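# Four arms unfold a pallet collar and set it squarely on a pallet

## Task

Unfold the pallet collar into its open shape, then lower it so that it rests squarely in place on top of the pallet.

## Robot and tools

Setup: four Kinova Gen3 arms (arm1, arm2, arm3, arm4), each ending in a Robotiq 2F-85 two-finger gripper, share one work area. Every arm can reach roughly 1.0 m from its joint-1 axis. Each foot (base_link) has a fixed pose in the scene frame, and each foot faces along its own +x. arm1 is at x=-0.424 y=-0.872 z=+0.754 quat_wxyz=(+0.738, +0.000, +0.000, +0.675). arm2 is at x=+0.229 y=-0.880 z=+0.835 quat_wxyz=(+0.670, +0.001, +0.000, +0.742). arm3 is at x=+1.000 y=-0.048 z=+0.810 quat_wxyz=(+0.112, +0.001, +0.000, -0.994). arm4 is at x=-0.901 y=-0.169 z=+0.832 quat_wxyz=(+0.991, -0.003, +0.004, -0.132).

Frames: the scene frame is in metres, with its origin on the floor and +z pointing up. "hand" is the midpoint of the closed finger pads, which are 38 mm long. It sits about 2 cm short of the fingertips when the gripper is shut or half open, and about 0.5 cm short when it is fully open. The fingers point along the hand's +z, and they open and close along the hand's y.

move: sends one action. The arguments arm1, arm2, arm3 and arm4 are separate objects, one per arm, and each is optional. Inside an arm's object:
- "joints" is a map from joint name to an absolute target, never an offset. The names are joint1_rad to joint7_rad, in radians, and gripper_m, in metres.
- joint1_rad, joint3_rad, joint5_rad and joint7_rad are roll joints with range -69.115 to 69.115.
- joint1_rad swings the arm about its foot; positive is clockwise seen from above, and 0 points the arm along the foot's +x.
- joint2_rad (shoulder) ranges -2.249 to 2.249. At 0 the arm points straight up, and positive tips it forward.
- joint4_rad (elbow) ranges -2.579 to 2.579, and 0 is straight.
- joint6_rad (wrist) ranges -2.099 to 2.099, and 0 is straight.
- joint7_rad rolls the hand; positive is counter-clockwise when viewed from behind the hand.
- gripper_m is the fingertip gap, from 0 to 0.085.
- Tolerance for "done" is ±0.01 rad for joints and ±0.003 m for the gripper.
- "min_time_s" (0.1 to 8 s) sets the shortest duration of that arm's motions. A motion that needs longer is not changed by it.

Target speed is capped at 1.39 rad/s for joints 1-4 and 1.22 rad/s for joints 5-7. The caps on speed change are 1 and 10 rad/s², respectively. From rest, the arm joints commanded together start and finish together, and the hand may sweep widely between postures.

Other move arguments:
- "cameras" is a list of arm1_cam_wrist, arm2_cam_wrist, arm3_cam_wrist, arm4_cam_wrist, cam_high, cam_low, or "all". Use [] for none. If you leave it out, you get all cameras for a call with no action and none otherwise. An unknown name voids the call.
- "blocking" defaults to true, which returns only when everything is at rest. With false, the call returns within about 0.5 s while the motion continues.

A new move replaces targets only for the joints it names, and all other motions keep running. A move with no action reports every arm's full state, plus the images.

wait(seconds 0 to 10, cameras): runs the sim without new commands. If motions are under way, it returns as soon as any arm comes to rest. wait(0) shows progress in the line "earlier move".

stop(cameras): brakes every running motion and returns once the arms are at rest. A braked arm still presses on whatever it touches, and braking can drift off the path.

zoom_image(camera, region=[x0,y0,x1,y1]): enlarges part of that camera's latest image. Pixels start at (0,0) in the top-left corner, and the region can be at most 504x504. Every image is 896x504.

read_manual(section="licences"): returns licence text only.

finished_scene(scene): ends the current scene; pass that scene's number. It cannot be undone. The collar must stay open and seated without any robot holding it.

Result lines:
- "move" lists which arms got commands.
- "as last shown" marks an arm that got no command; its status lines read "not commanded".
- joint_status for each joint is one of:
  - "done"
  - "moving"
  - "off_target": at rest short of the target, possibly still pushing.
  - "stopped": braked by stop.
  - "time_out": an uncommanded stop; the joint then holds where it ended.
  - "not_followed": a safety check is withholding the target to avoid a collision. It may retry until you send new targets or call stop.
  - "limit_stop_at_motor_heat".
- Lines starting "previous command not reached" or "held back during" come from the same collision check.
- Joint velocities are in rad/s, in joint order. "within noise" means the arm is still.
- Joint torques (N m, positive toward larger joint values) reveal loads and contacts.
- Flange force is the external force in the hand's x y z, including the weight of anything held. It is noisy, and may read "no reading".

If any move or wait is refused, or an unplanned stop hits it, the later move, wait and finished_scene calls in that reply are skipped.

Hazards to avoid:
- Robots pressing hard against each other fails the scene. Never close a gripper on another arm's fingers. The collision check can react late and does not guard fingers.
- Do not push the collar or pallet off the work area or onto the floor, drop parts, release moving parts, or strike fixed or heavy objects.
- The arms do not stop on contact; they keep pushing until commanded away.
- A torque fault happens when a joint sensor exceeds 104.5 N m (joints 1-4) or 51.3 N m (joints 5-7), or when a joint strays more than 5° from its plan. It freezes that arm for 10 s, until a result says it accepts commands again.
- Stretched poses, heavy holds, or pushing against something unreachable heat the motors. At 60 °C a MOTOR HOT line appears. At 75 °C the arm sags and halts for 30-60 s; afterwards, resend its targets.
- A gripper has no force setting. It grips hardest when it closes from wide open with gripper_m well below the part's width. Avoid gripping hard on a part that is still resting on a surface, and avoid large twists or pulls on the gripper.
- Loose objects may occasionally get brief pushes.
- The scene keeps running while you think, so plan briefly and move smoothly.

Each tool is called as name([rows], argument=value, ...), one row to a line, values as JSON.

## Session

move()

Scene clock: 0.00 s.
Joint torques (N m): no reading
Motor temperatures (°C): arm1=[36 35 27 36 44 41 47] | arm2=[29 29 34 32 41 37 40] | arm3=[38 37 36 33 40 44 43] | arm4=[32 38 30 26 36 46 35]
Flange force (N): no reading
Joint velocities: within noise
arm1.joint_positions: joint1_rad=-0.451 joint2_rad=-0.488 joint3_rad=-0.090 joint4_rad=+1.489 joint5_rad=-0.024 joint6_rad=+1.942 joint7_rad=+1.015 gripper_m=+0.085
arm1.joint_status: not commanded
arm1.hand: x=-0.4710 y=-0.7525 z=+1.2743 quat_wxyz=(-0.037, +0.668, -0.738, -0.091) (m; scene frame)
arm2.joint_positions: joint1_rad=-0.105 joint2_rad=-0.433 joint3_rad=-0.048 joint4_rad=+1.523 joint5_rad=-0.007 joint6_rad=+1.973 joint7_rad=+1.578 gripper_m=+0.085
arm2.joint_status: not commanded
arm2.hand: x=+0.2167 y=-0.7544 z=+1.3374 quat_wxyz=(-0.030, +0.793, -0.608, -0.028) (m; scene frame)
arm3.joint_positions: joint1_rad=+0.140 joint2_rad=-0.480 joint3_rad=-0.040 joint4_rad=+1.504 joint5_rad=-0.048 joint6_rad=+1.957 joint7_rad=+1.461 gripper_m=+0.085
arm3.joint_status: not commanded
arm3.hand: x=+0.8757 y=-0.0555 z=+1.3239 quat_wxyz=(-0.022, -0.997, -0.017, +0.077) (m; scene frame)
arm4.joint_positions: joint1_rad=-0.493 joint2_rad=-0.458 joint3_rad=-0.036 joint4_rad=+1.502 joint5_rad=-0.057 joint6_rad=+2.052 joint7_rad=+1.434 gripper_m=+0.085
arm4.joint_status: not commanded
arm4.hand: x=-0.7992 y=-0.1467 z=+1.3410 quat_wxyz=(-0.014, +0.076, -0.997, -0.019) (m; scene frame)
pictures: arm1_cam_wrist, arm2_cam_wrist, arm3_cam_wrist, arm4_cam_wrist, cam_high, cam_low

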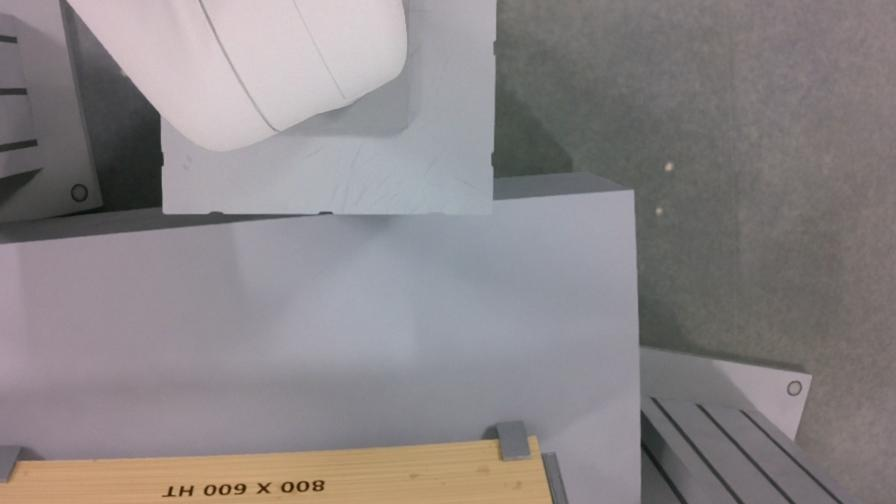

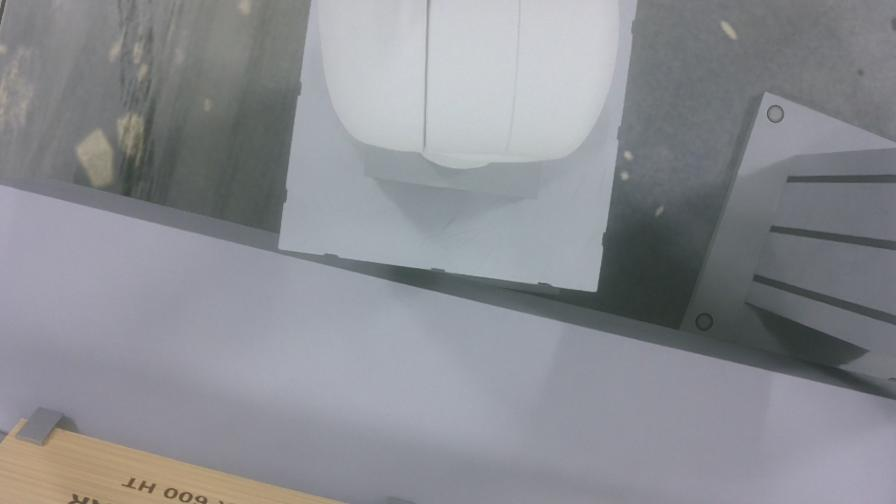

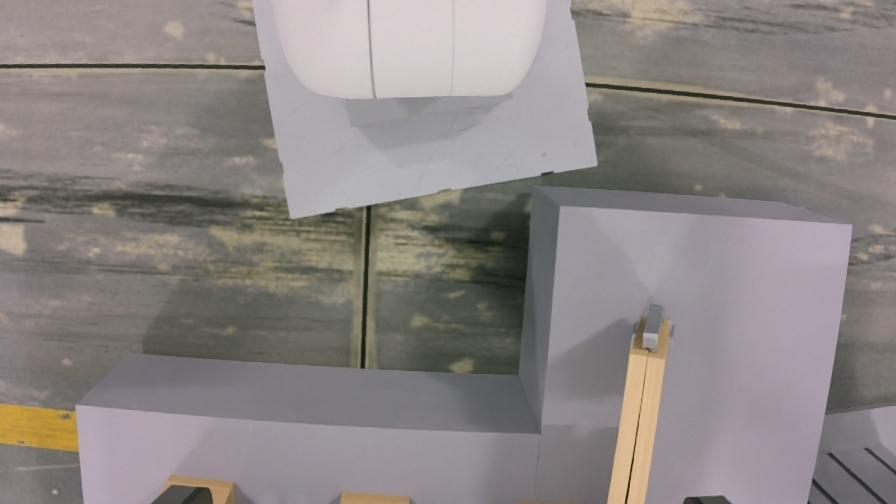

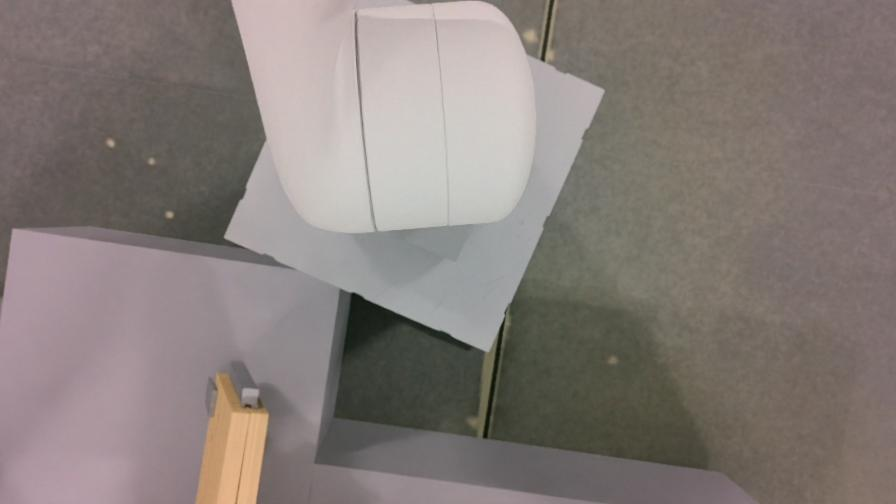

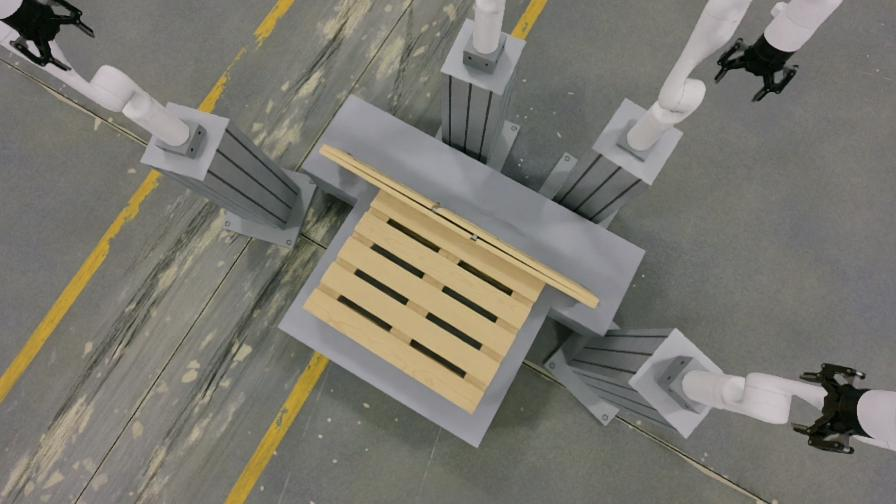

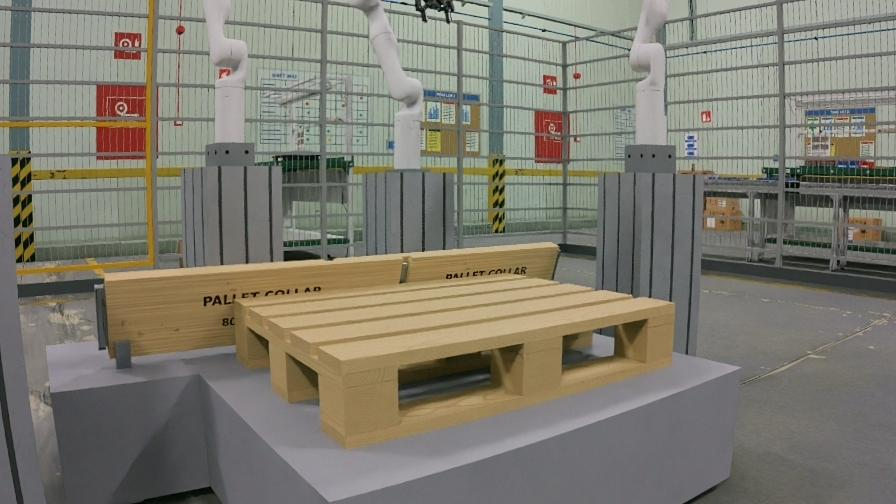

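zoom_image(camera="cam_high", region=[280, 80, 660, 460])

zoom_image(camera="cam_high", region=[0, 0, 240, 180])

zoom_image(camera="cam_high", region=[580, 0, 860, 200])

zoom_image(camera="cam_high", region=[580, 300, 896, 500])

zoom_image(camera="cam_low", region=[60, 220, 340, 400])

zoom_image(camera="cam_low", region=[320, 220, 700, 450])

zoom_image(camera="arm3_cam_wrist", region=[500, 260, 800, 504])

zoom_image(camera="arm4_cam_wrist", region=[100, 300, 400, 504])

zoom_image(camera="arm1_cam_wrist", region=[0, 350, 660, 504])

zoom_image(camera="cam_high", region=[420, 0, 560, 100])

Scaled by 1.326 from the camera's image (finer frame: 1280x720).

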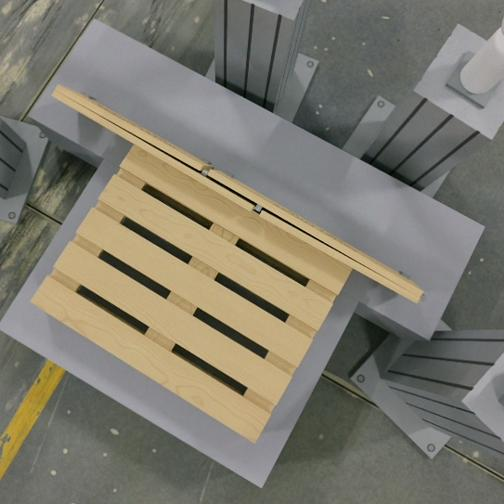

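Scaled by 2.100 from the camera's image (finer frame: 1280x720).

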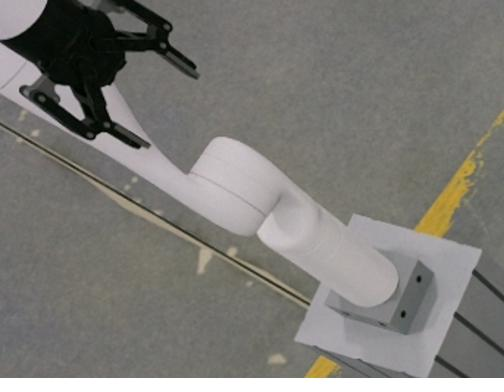

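Scaled by 1.800 from the camera's image (finer frame: 1280x720).

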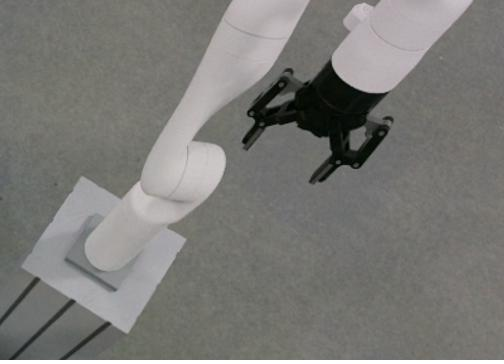

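Scaled by 1.595 from the camera's image (finer frame: 1280x720).

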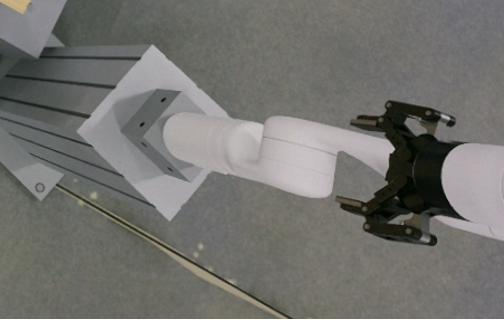

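Scaled by 1.800 from the camera's image (finer frame: 1280x720).

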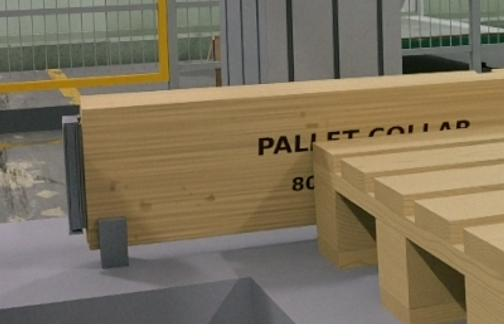

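Scaled by 1.326 from the camera's image (finer frame: 1280x720).

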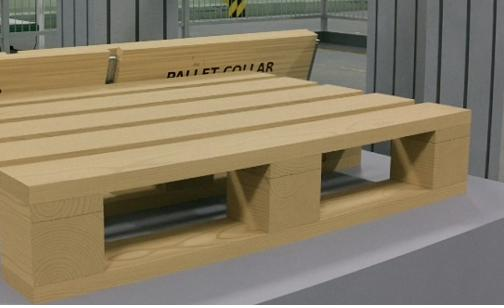

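Scaled by 1.680 from the camera's image (finer frame: 1280x720).

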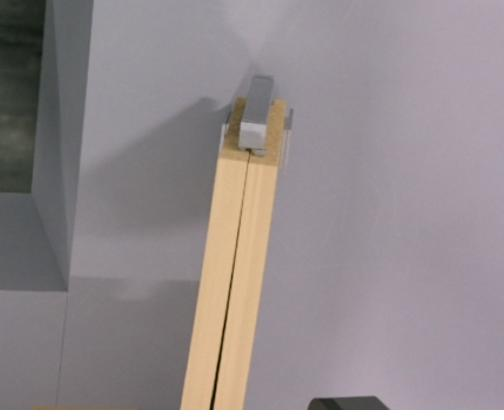

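Scaled by 1.680 from the camera's image (finer frame: 1280x720).

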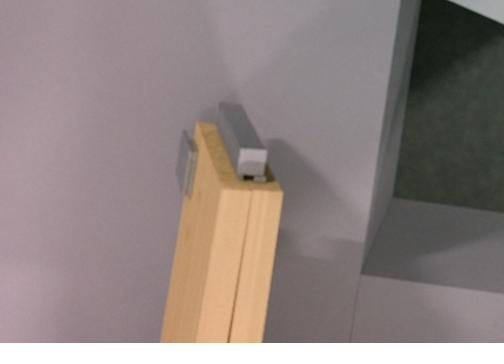

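Region (0, 350, 660, 504) is 660x154 pixels. A region can be at most 504 by 504 pixels.

Scaled by 3.600 from the camera's image (finer frame: 1280x720).

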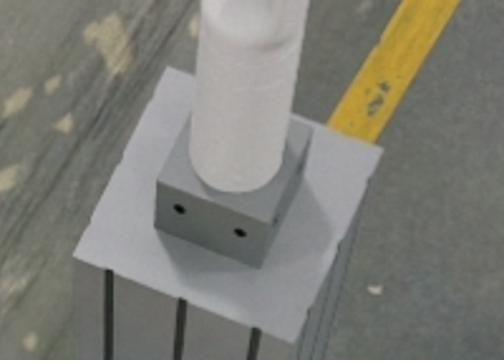

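move(arm1={"joints": {"joint6_rad": 1.6}}, arm2={"joints": {"joint6_rad": 1.5}}, arm3={"joints": {"joint6_rad": 1.45}}, arm4={"joints": {"joint6_rad": 1.45}}, cameras=["arm1_cam_wrist", "arm2_cam_wrist", "arm3_cam_wrist", "arm4_cam_wrist"])

Scene clock: 423.37 s.
Joint torques (N m): arm1=[-0.58 -1.77 -1.2 -9.18 0.34 -1.58 0.34] | arm2=[0.59 0.31 -0.2 -10.23 0.24 -1.72 -0.39] | arm3=[-0.69 -0.82 -0.08 -10.09 0.4 -1.63 -0.06] | arm4=[0.24 -0.27 -0.97 -9.49 -0.28 -1.41 -0.03]
Motor temperatures (°C): arm1=[33 32 27 32 42 38 45] | arm2=[28 29 30 30 38 36 40] | arm3=[32 32 31 32 39 43 41] | arm4=[28 33 27 25 35 44 35]
Flange force (N): arm1=[-5.7 -0.5 -0.2] | arm2=[5.0 -1.9 1.3] | arm3=[0.0 0.0 2.0] | arm4=[0.5 -3.7 0.2]
move: arm1 done; arm2 done; arm3 done; arm4 done
Joint velocities: within noise
arm1.joint_positions: joint1_rad=-0.451 joint2_rad=-0.488 joint3_rad=-0.090 joint4_rad=+1.489 joint5_rad=-0.024 joint6_rad=+1.600 joint7_rad=+1.015 gripper_m=+0.085
arm1.joint_status: all done
arm1.hand: x=-0.5152 y=-0.6639 z=+1.3124 quat_wxyz=(-0.084, +0.648, -0.713, -0.253)
arm2.joint_positions: joint1_rad=-0.105 joint2_rad=-0.433 joint3_rad=-0.048 joint4_rad=+1.523 joint5_rad=-0.007 joint6_rad=+1.500 joint7_rad=+1.578 gripper_m=+0.085
arm2.joint_status: all done
arm2.hand: x=+0.1813 y=-0.6203 z=+1.3829 quat_wxyz=(-0.173, +0.764, -0.585, -0.212)
arm3.joint_positions: joint1_rad=+0.140 joint2_rad=-0.480 joint3_rad=-0.040 joint4_rad=+1.504 joint5_rad=-0.048 joint6_rad=+1.450 joint7_rad=+1.461 gripper_m=+0.085
arm3.joint_status: all done
arm3.hand: x=+0.7340 y=-0.0748 z=+1.3864 quat_wxyz=(-0.052, -0.945, -0.013, +0.323)
arm4.joint_positions: joint1_rad=-0.493 joint2_rad=-0.458 joint3_rad=-0.036 joint4_rad=+1.502 joint5_rad=-0.057 joint6_rad=+1.450 joint7_rad=+1.434 gripper_m=+0.085
arm4.joint_status: all done
arm4.hand: x=-0.6317 y=-0.0990 z=+1.4019 quat_wxyz=(-0.303, +0.067, -0.947, -0.081)

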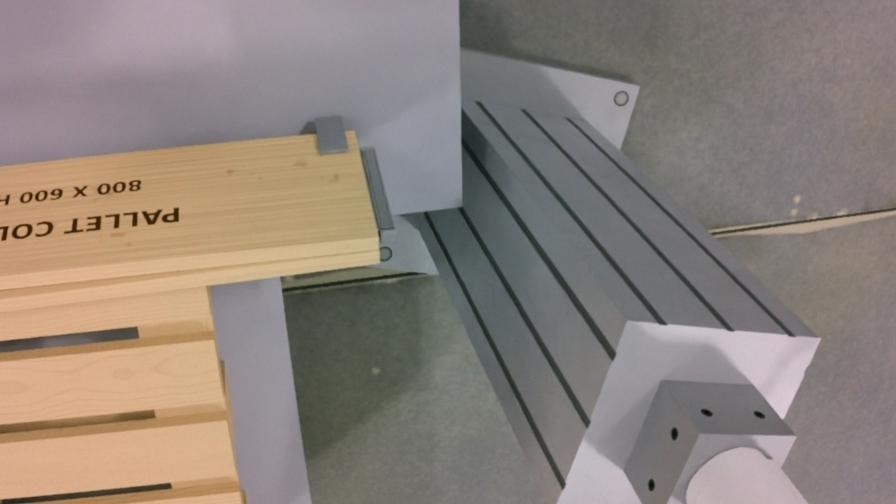

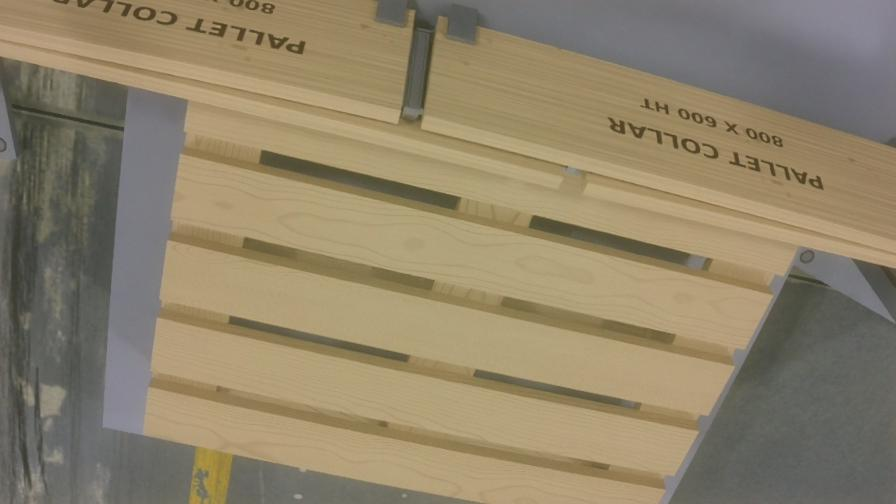

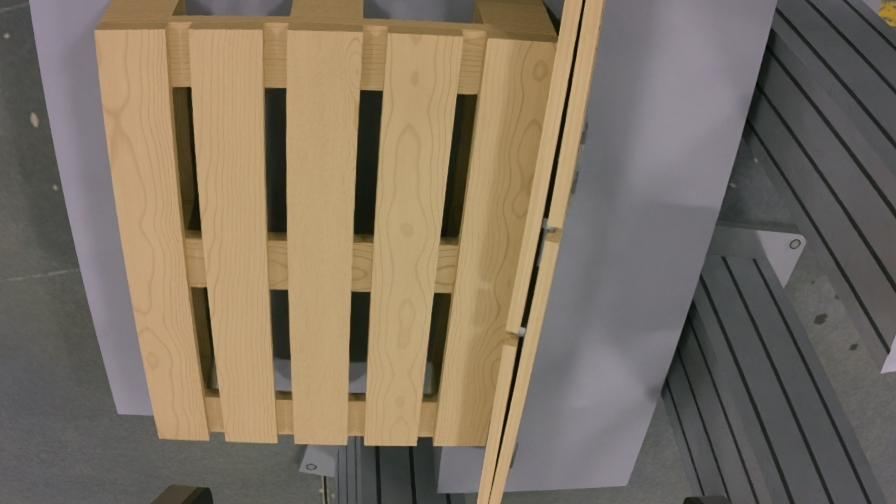

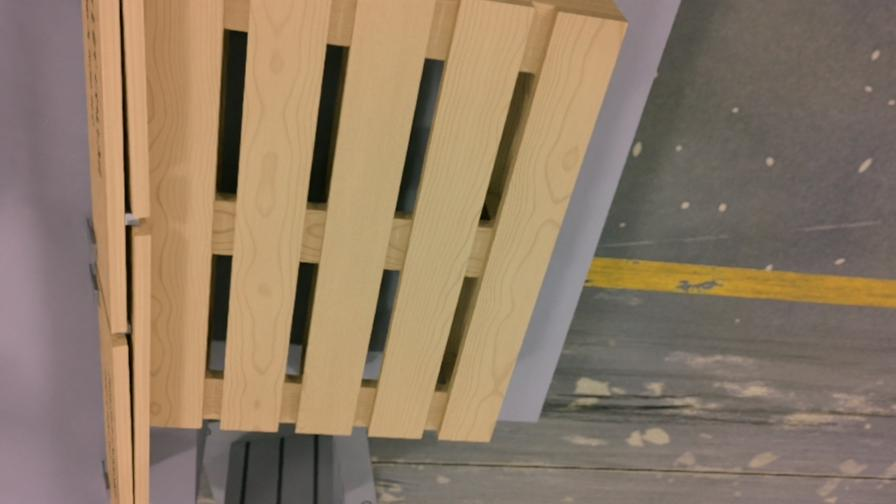

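zoom_image(camera="arm3_cam_wrist", region=[440, 0, 640, 200])

zoom_image(camera="arm3_cam_wrist", region=[440, 180, 640, 380])

zoom_image(camera="arm4_cam_wrist", region=[60, 160, 260, 360])

zoom_image(camera="arm2_cam_wrist", region=[300, 0, 620, 240])

zoom_image(camera="arm1_cam_wrist", region=[200, 80, 480, 300])

Scaled by 2.520 from the camera's image (finer frame: 1280x720).

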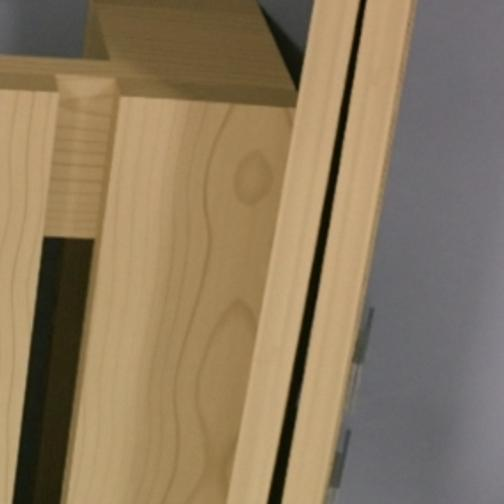

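Scaled by 2.520 from the camera's image (finer frame: 1280x720).

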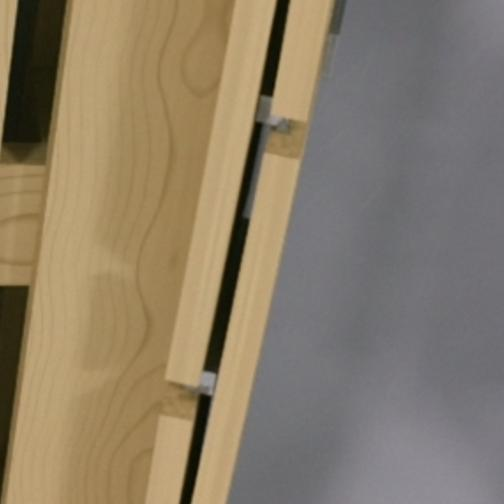

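Scaled by 2.520 from the camera's image (finer frame: 1280x720).

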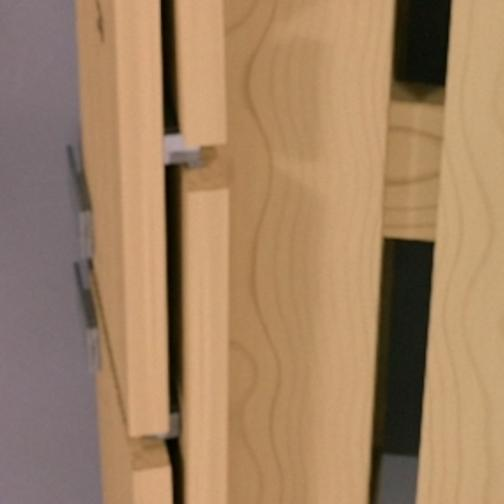

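Scaled by 1.575 from the camera's image (finer frame: 1280x720).

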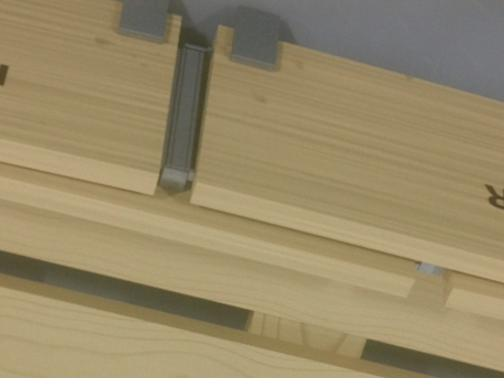

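Scaled by 1.800 from the camera's image (finer frame: 1280x720).

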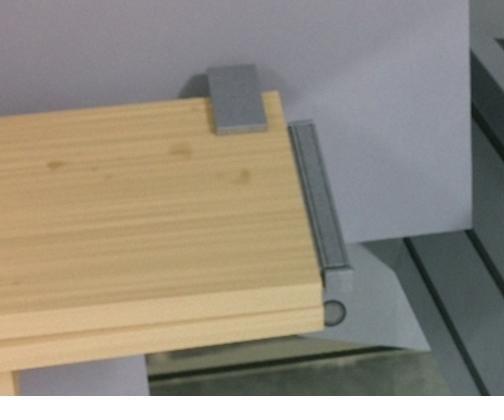

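move(arm2={"joints": {"joint1_rad": -0.089, "joint2_rad": 1.244, "joint3_rad": 0.0, "joint4_rad": 1.2134, "joint5_rad": 0.0, "joint6_rad": 0.6842, "joint7_rad": 1.38, "gripper_m": 0.04}}, arm3={"joints": {"joint1_rad": -0.355, "joint2_rad": 1.1301, "joint3_rad": 0.0, "joint4_rad": 1.4319, "joint5_rad": 0.0, "joint6_rad": 0.5796, "joint7_rad": 0.991}}, arm4={"joints": {"joint1_rad": 0.0227, "joint2_rad": 1.1033, "joint3_rad": 0.0, "joint4_rad": 1.6866, "joint5_rad": 0.0, "joint6_rad": 0.3517, "joint7_rad": 1.858}}, cameras=["all"])

zoom_image(camera="cam_low", region=[60, 60, 560, 400])

Scene clock: 879.83 s.
Joint torques (N m): arm1=[-0.54 -1.77 -1.16 -9.16 0.32 -1.57 0.39] | arm2=[0.57 -22.88 0.16 -6.42 0.14 -0.2 -0.34] | arm3=[-0.7 -22.8 0.36 -5.59 0.45 0.1 -0.04] | arm4=[0.36 -21.01 -0.57 -2.9 -0.18 0.34 -0.02]
Motor temperatures (°C): arm1=[33 31 27 31 41 37 45] | arm2=[28 29 30 29 37 37 40] | arm3=[30 31 30 32 38 42 39] | arm4=[28 32 27 26 35 44 34]
Flange force (N): arm1=[-5.7 -0.3 -0.3] | arm2=[6.0 -0.2 -4.9] | arm3=[2.7 -2.9 -1.8] | arm4=[0.5 0.8 -0.3]
move: arm2 done; arm3 done; arm4 done
Joint velocities: within noise
arm1: as last shown
arm2.joint_positions: joint1_rad=-0.089 joint2_rad=+1.244 joint3_rad=+0.000 joint4_rad=+1.213 joint5_rad=+0.000 joint6_rad=+0.684 joint7_rad=+1.380 gripper_m=+0.040
arm2.joint_status: all done
arm2.hand: x=+0.1395 y=-0.2890 z=+0.7015 quat_wxyz=(+0.000, +0.707, -0.707, -0.001)
arm3.joint_positions: joint1_rad=-0.355 joint2_rad=+1.130 joint3_rad=+0.000 joint4_rad=+1.432 joint5_rad=+0.000 joint6_rad=+0.580 joint7_rad=+0.991 gripper_m=+0.085
arm3.joint_status: all done
arm3.hand: x=+0.5245 y=-0.3302 z=+0.6990 quat_wxyz=(+0.000, -1.000, +0.000, -0.001)
arm4.joint_positions: joint1_rad=+0.023 joint2_rad=+1.103 joint3_rad=+0.000 joint4_rad=+1.687 joint5_rad=+0.000 joint6_rad=+0.352 joint7_rad=+1.858 gripper_m=+0.085
arm4.joint_status: all done
arm4.hand: x=-0.4458 y=-0.3311 z=+0.6969 quat_wxyz=(+0.005, -0.001, -1.000, +0.002)
pictures: arm1_cam_wrist, arm2_cam_wrist, arm3_cam_wrist, arm4_cam_wrist, cam_high, cam_low

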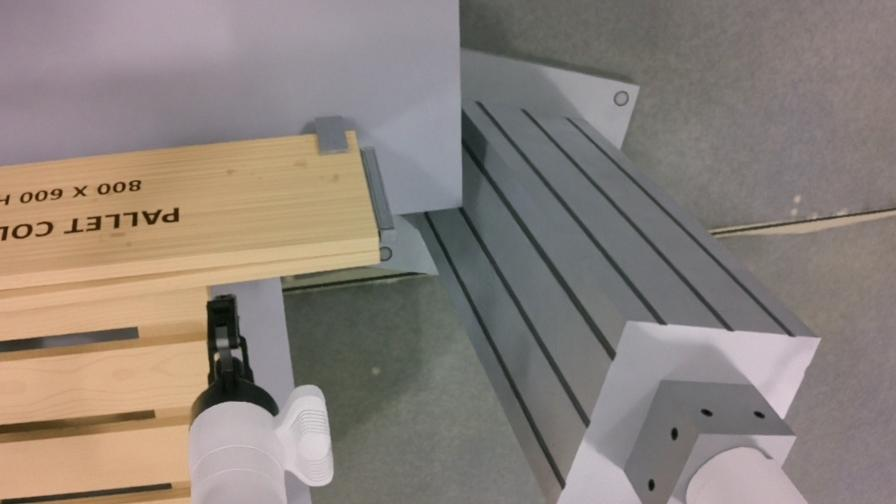

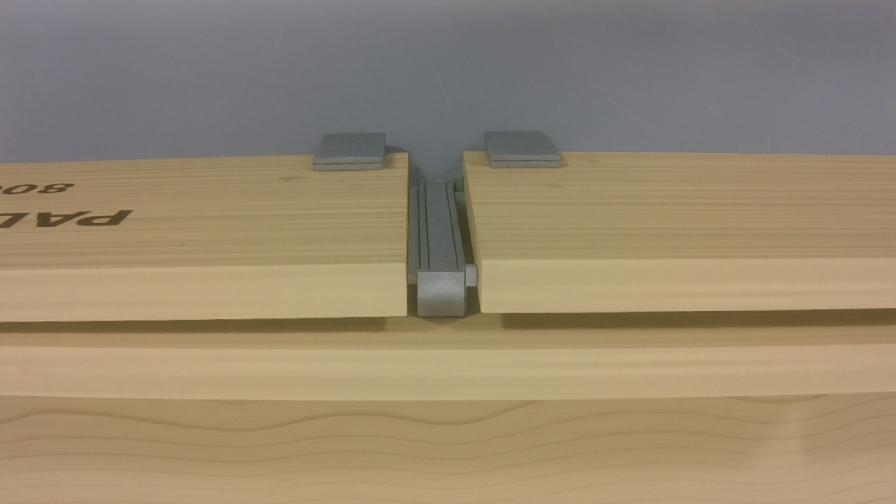

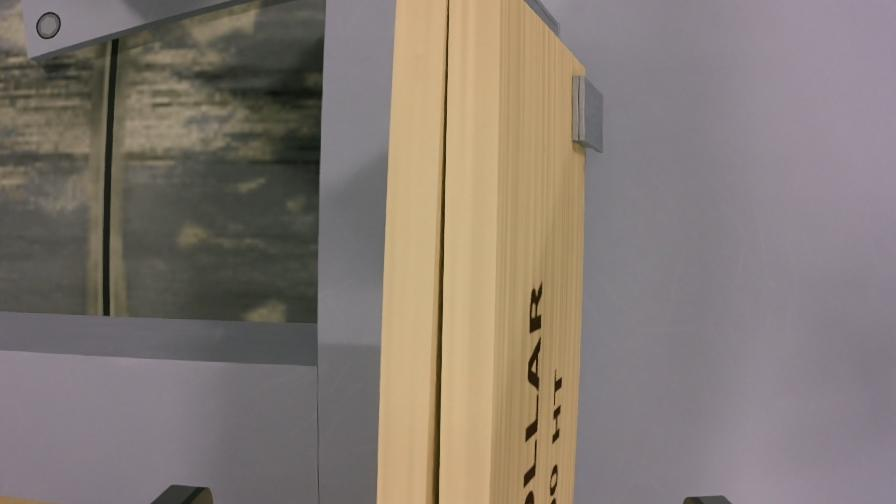

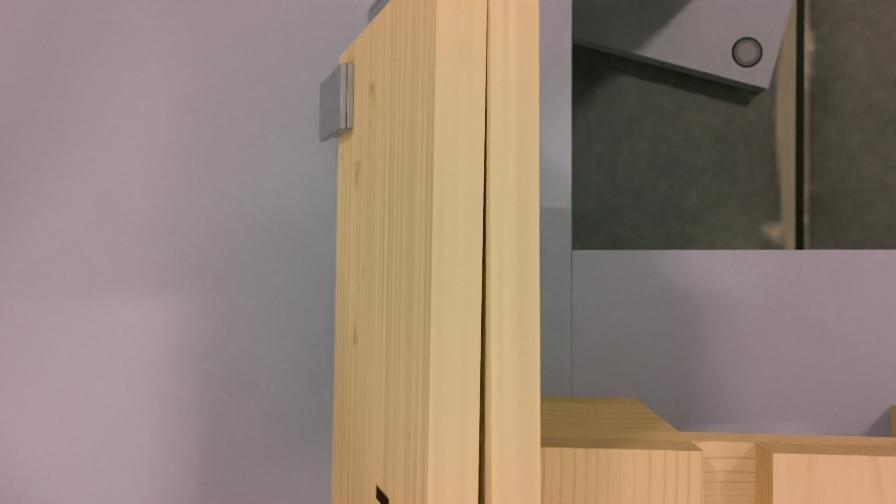

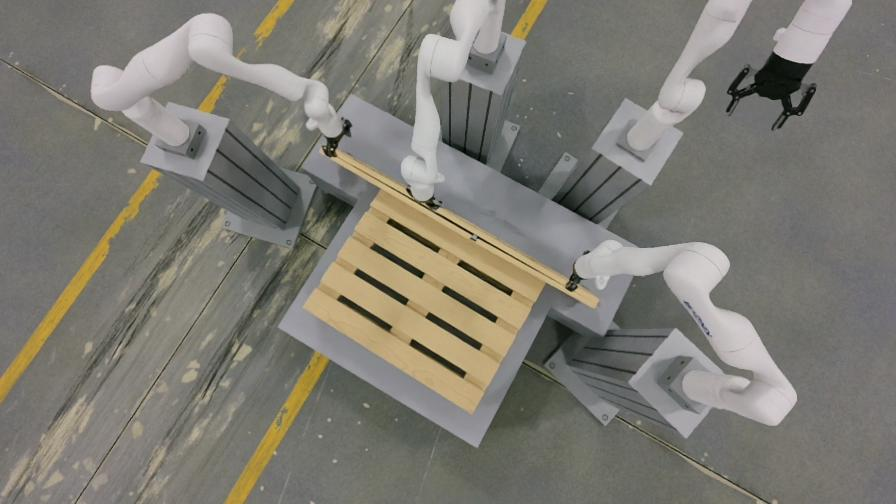

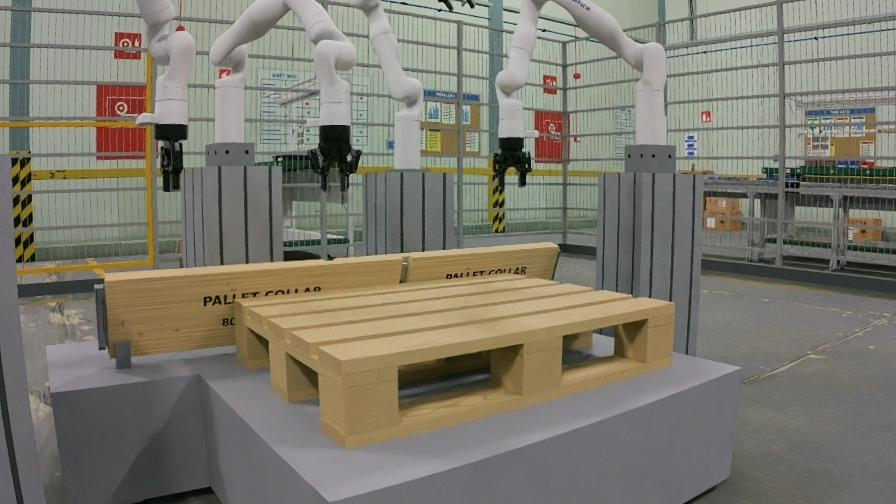

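Scaled by 1.008 from the camera's image (finer frame: 1280x720).

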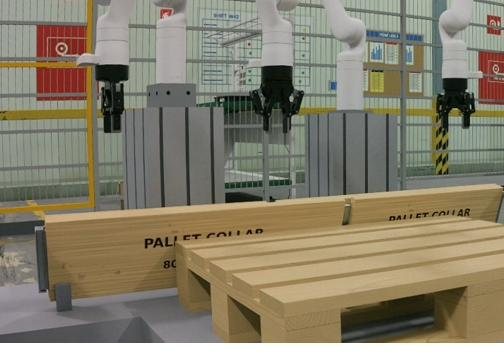

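zoom_image(camera="cam_low", region=[290, 110, 390, 210])

zoom_image(camera="arm2_cam_wrist", region=[330, 240, 630, 420])

zoom_image(camera="arm2_cam_wrist", region=[0, 240, 330, 420])

zoom_image(camera="cam_high", region=[700, 0, 860, 140])

zoom_image(camera="arm1_cam_wrist", region=[160, 260, 310, 420])

Scaled by 5.040 from the camera's image (finer frame: 1280x720).

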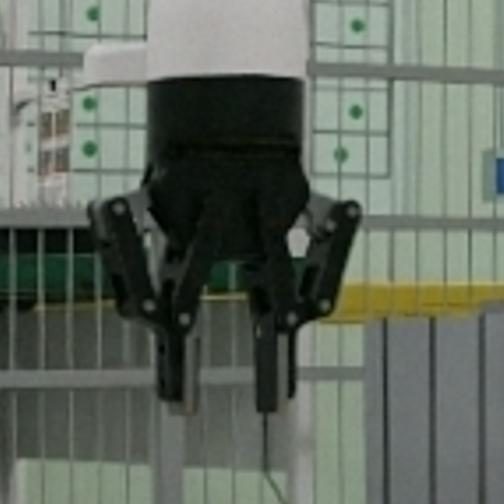

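Scaled by 1.680 from the camera's image (finer frame: 1280x720).

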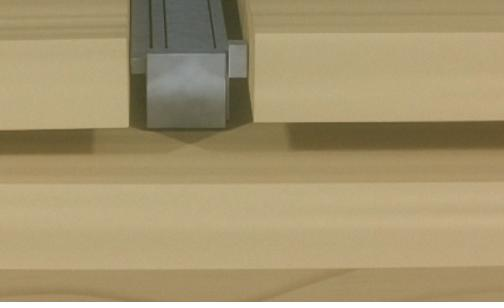

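Scaled by 1.527 from the camera's image (finer frame: 1280x720).

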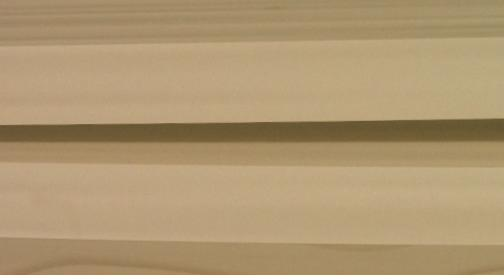

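Scaled by 3.150 from the camera's image (finer frame: 1280x720).

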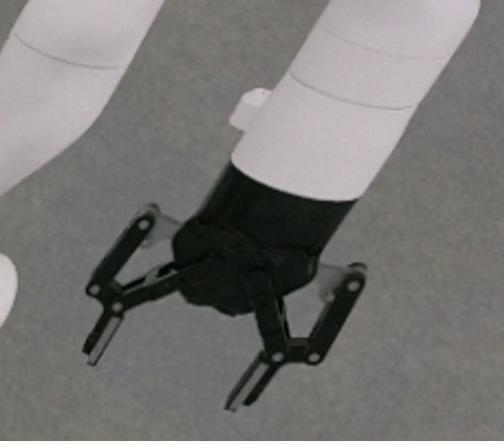

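Scaled by 3.150 from the camera's image (finer frame: 1280x720).

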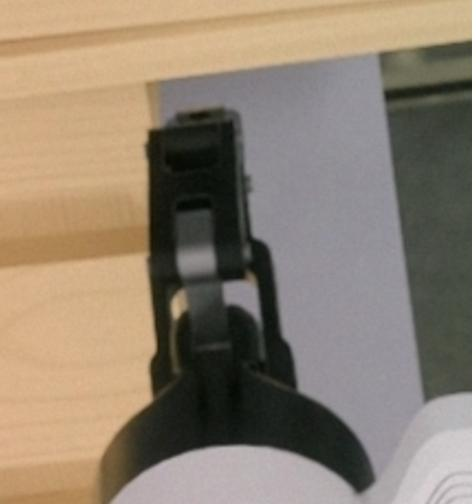

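move(arm2={"joints": {"joint1_rad": -0.2621, "joint2_rad": 1.4509, "joint3_rad": 0.0, "joint4_rad": 1.0871, "joint5_rad": 0.0, "joint6_rad": 0.6036, "joint7_rad": -0.3641, "gripper_m": 0.085}}, cameras=["arm2_cam_wrist", "cam_low"])

zoom_image(camera="cam_low", region=[250, 120, 500, 300])

Scene clock: 1272.90 s.
Joint torques (N m): arm1=[-0.59 -1.72 -1.24 -9.2 0.3 -1.55 0.38] | arm2=[0.54 -23.26 0.15 -5.89 0.16 -0.29 -0.34] | arm3=[-0.72 -22.9 0.34 -5.59 0.49 0.13 -0.01] | arm4=[0.39 -21.03 -0.54 -2.9 -0.16 0.34 -0.03]
Motor temperatures (°C): arm1=[32 30 27 31 41 36 44] | arm2=[28 33 29 29 36 36 40] | arm3=[30 34 29 31 38 42 38] | arm4=[27 35 26 25 35 43 34]
Flange force (N): arm1=[-5.6 -0.6 -0.1] | arm2=[-1.3 -5.7 -6.0] | arm3=[2.6 -2.9 -1.6] | arm4=[0.4 0.8 -0.3]
move: arm2 done
Joint velocities: within noise
arm1, arm3, arm4: as last shown
arm2.joint_positions: joint1_rad=-0.262 joint2_rad=+1.451 joint3_rad=+0.000 joint4_rad=+1.087 joint5_rad=+0.000 joint6_rad=+0.604 joint7_rad=-0.364 gripper_m=+0.085
arm2.joint_status: all done
arm2.hand: x=+0.0393 y=-0.3139 z=+0.6017 quat_wxyz=(+0.001, +0.000, -1.000, -0.001)

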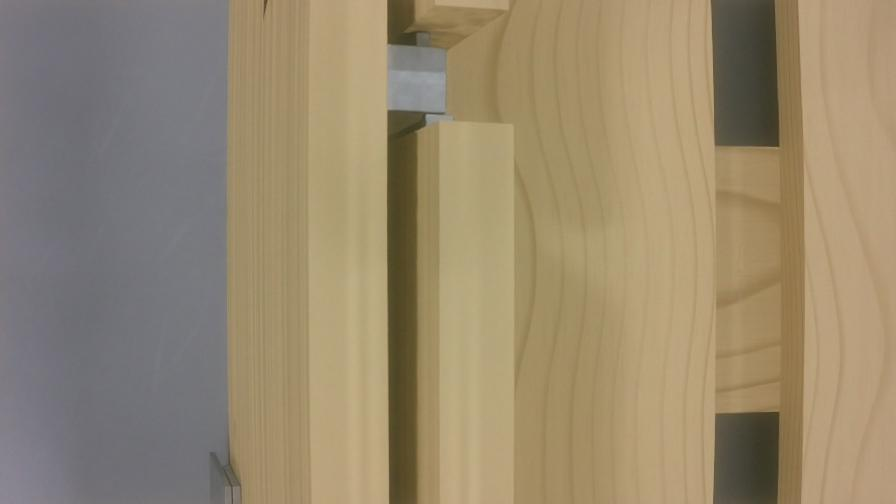

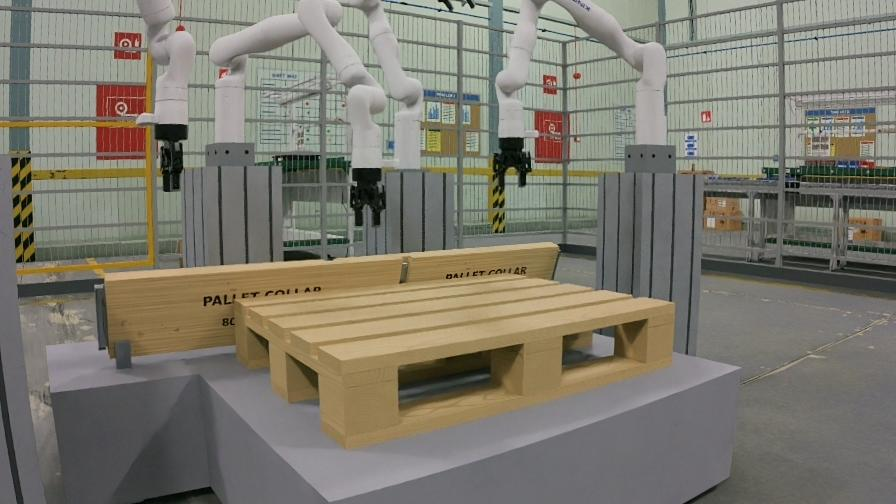

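Scaled by 2.016 from the camera's image (finer frame: 1280x720).

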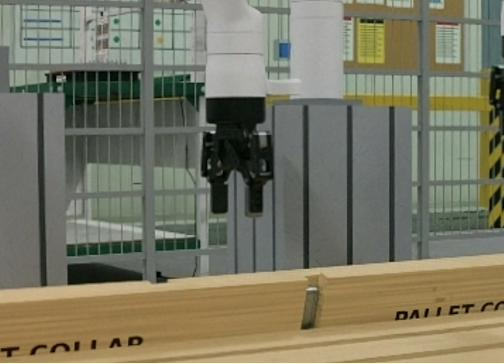

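move(arm2={"joints": {"joint1_rad": -0.2688, "joint2_rad": 1.6454, "joint4_rad": 0.9391, "joint6_rad": 0.5571, "joint7_rad": -0.3707}, "min_time_s": 2.5}, cameras=["arm2_cam_wrist", "cam_low"])

zoom_image(camera="cam_low", region=[250, 180, 450, 330])

Scene clock: 1358.63 s.
Joint torques (N m): arm1=[-0.53 -1.72 -1.16 -9.21 0.3 -1.57 0.37] | arm2=[0.59 -22.93 0.16 -5.57 0.19 -0.3 -0.32] | arm3=[-0.72 -22.86 0.3 -5.54 0.51 0.1 -0.03] | arm4=[0.39 -21.03 -0.52 -2.9 -0.18 0.34 -0.02]
Motor temperatures (°C): arm1=[32 30 27 31 41 36 44] | arm2=[28 33 29 29 36 36 40] | arm3=[30 34 29 31 38 41 38] | arm4=[27 35 26 25 35 43 34]
Flange force (N): arm1=[-5.5 -0.4 -0.1] | arm2=[-1.3 -6.3 -7.4] | arm3=[2.4 -2.8 -1.7] | arm4=[0.4 0.8 -0.3]
move: arm2 done
Joint velocities: within noise
arm1, arm3, arm4: as last shown
arm2.joint_positions: joint1_rad=-0.269 joint2_rad=+1.645 joint3_rad=+0.000 joint4_rad=+0.939 joint5_rad=+0.000 joint6_rad=+0.557 joint7_rad=-0.371 gripper_m=+0.085
arm2.joint_status: all done
arm2.hand: x=+0.0391 y=-0.3247 z=+0.5120 quat_wxyz=(+0.001, +0.000, -1.000, -0.001)

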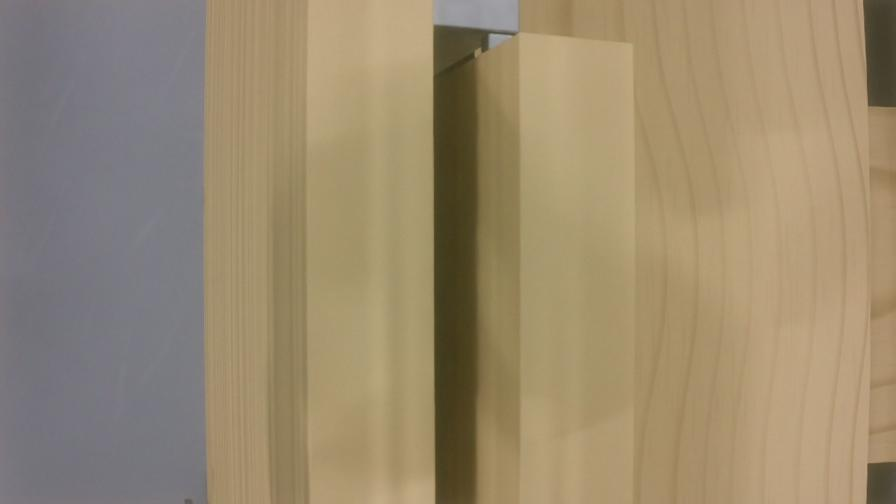

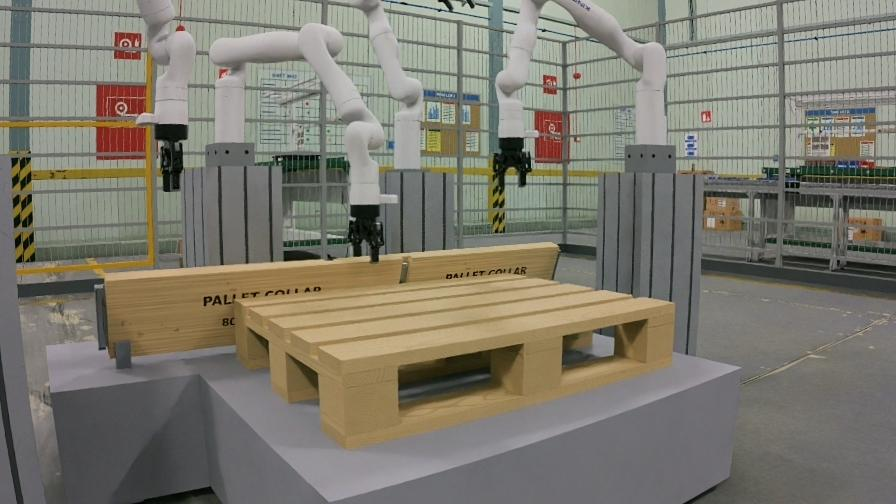

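Scaled by 2.520 from the camera's image (finer frame: 1280x720).

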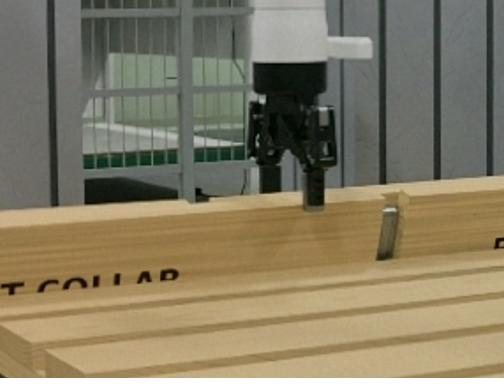

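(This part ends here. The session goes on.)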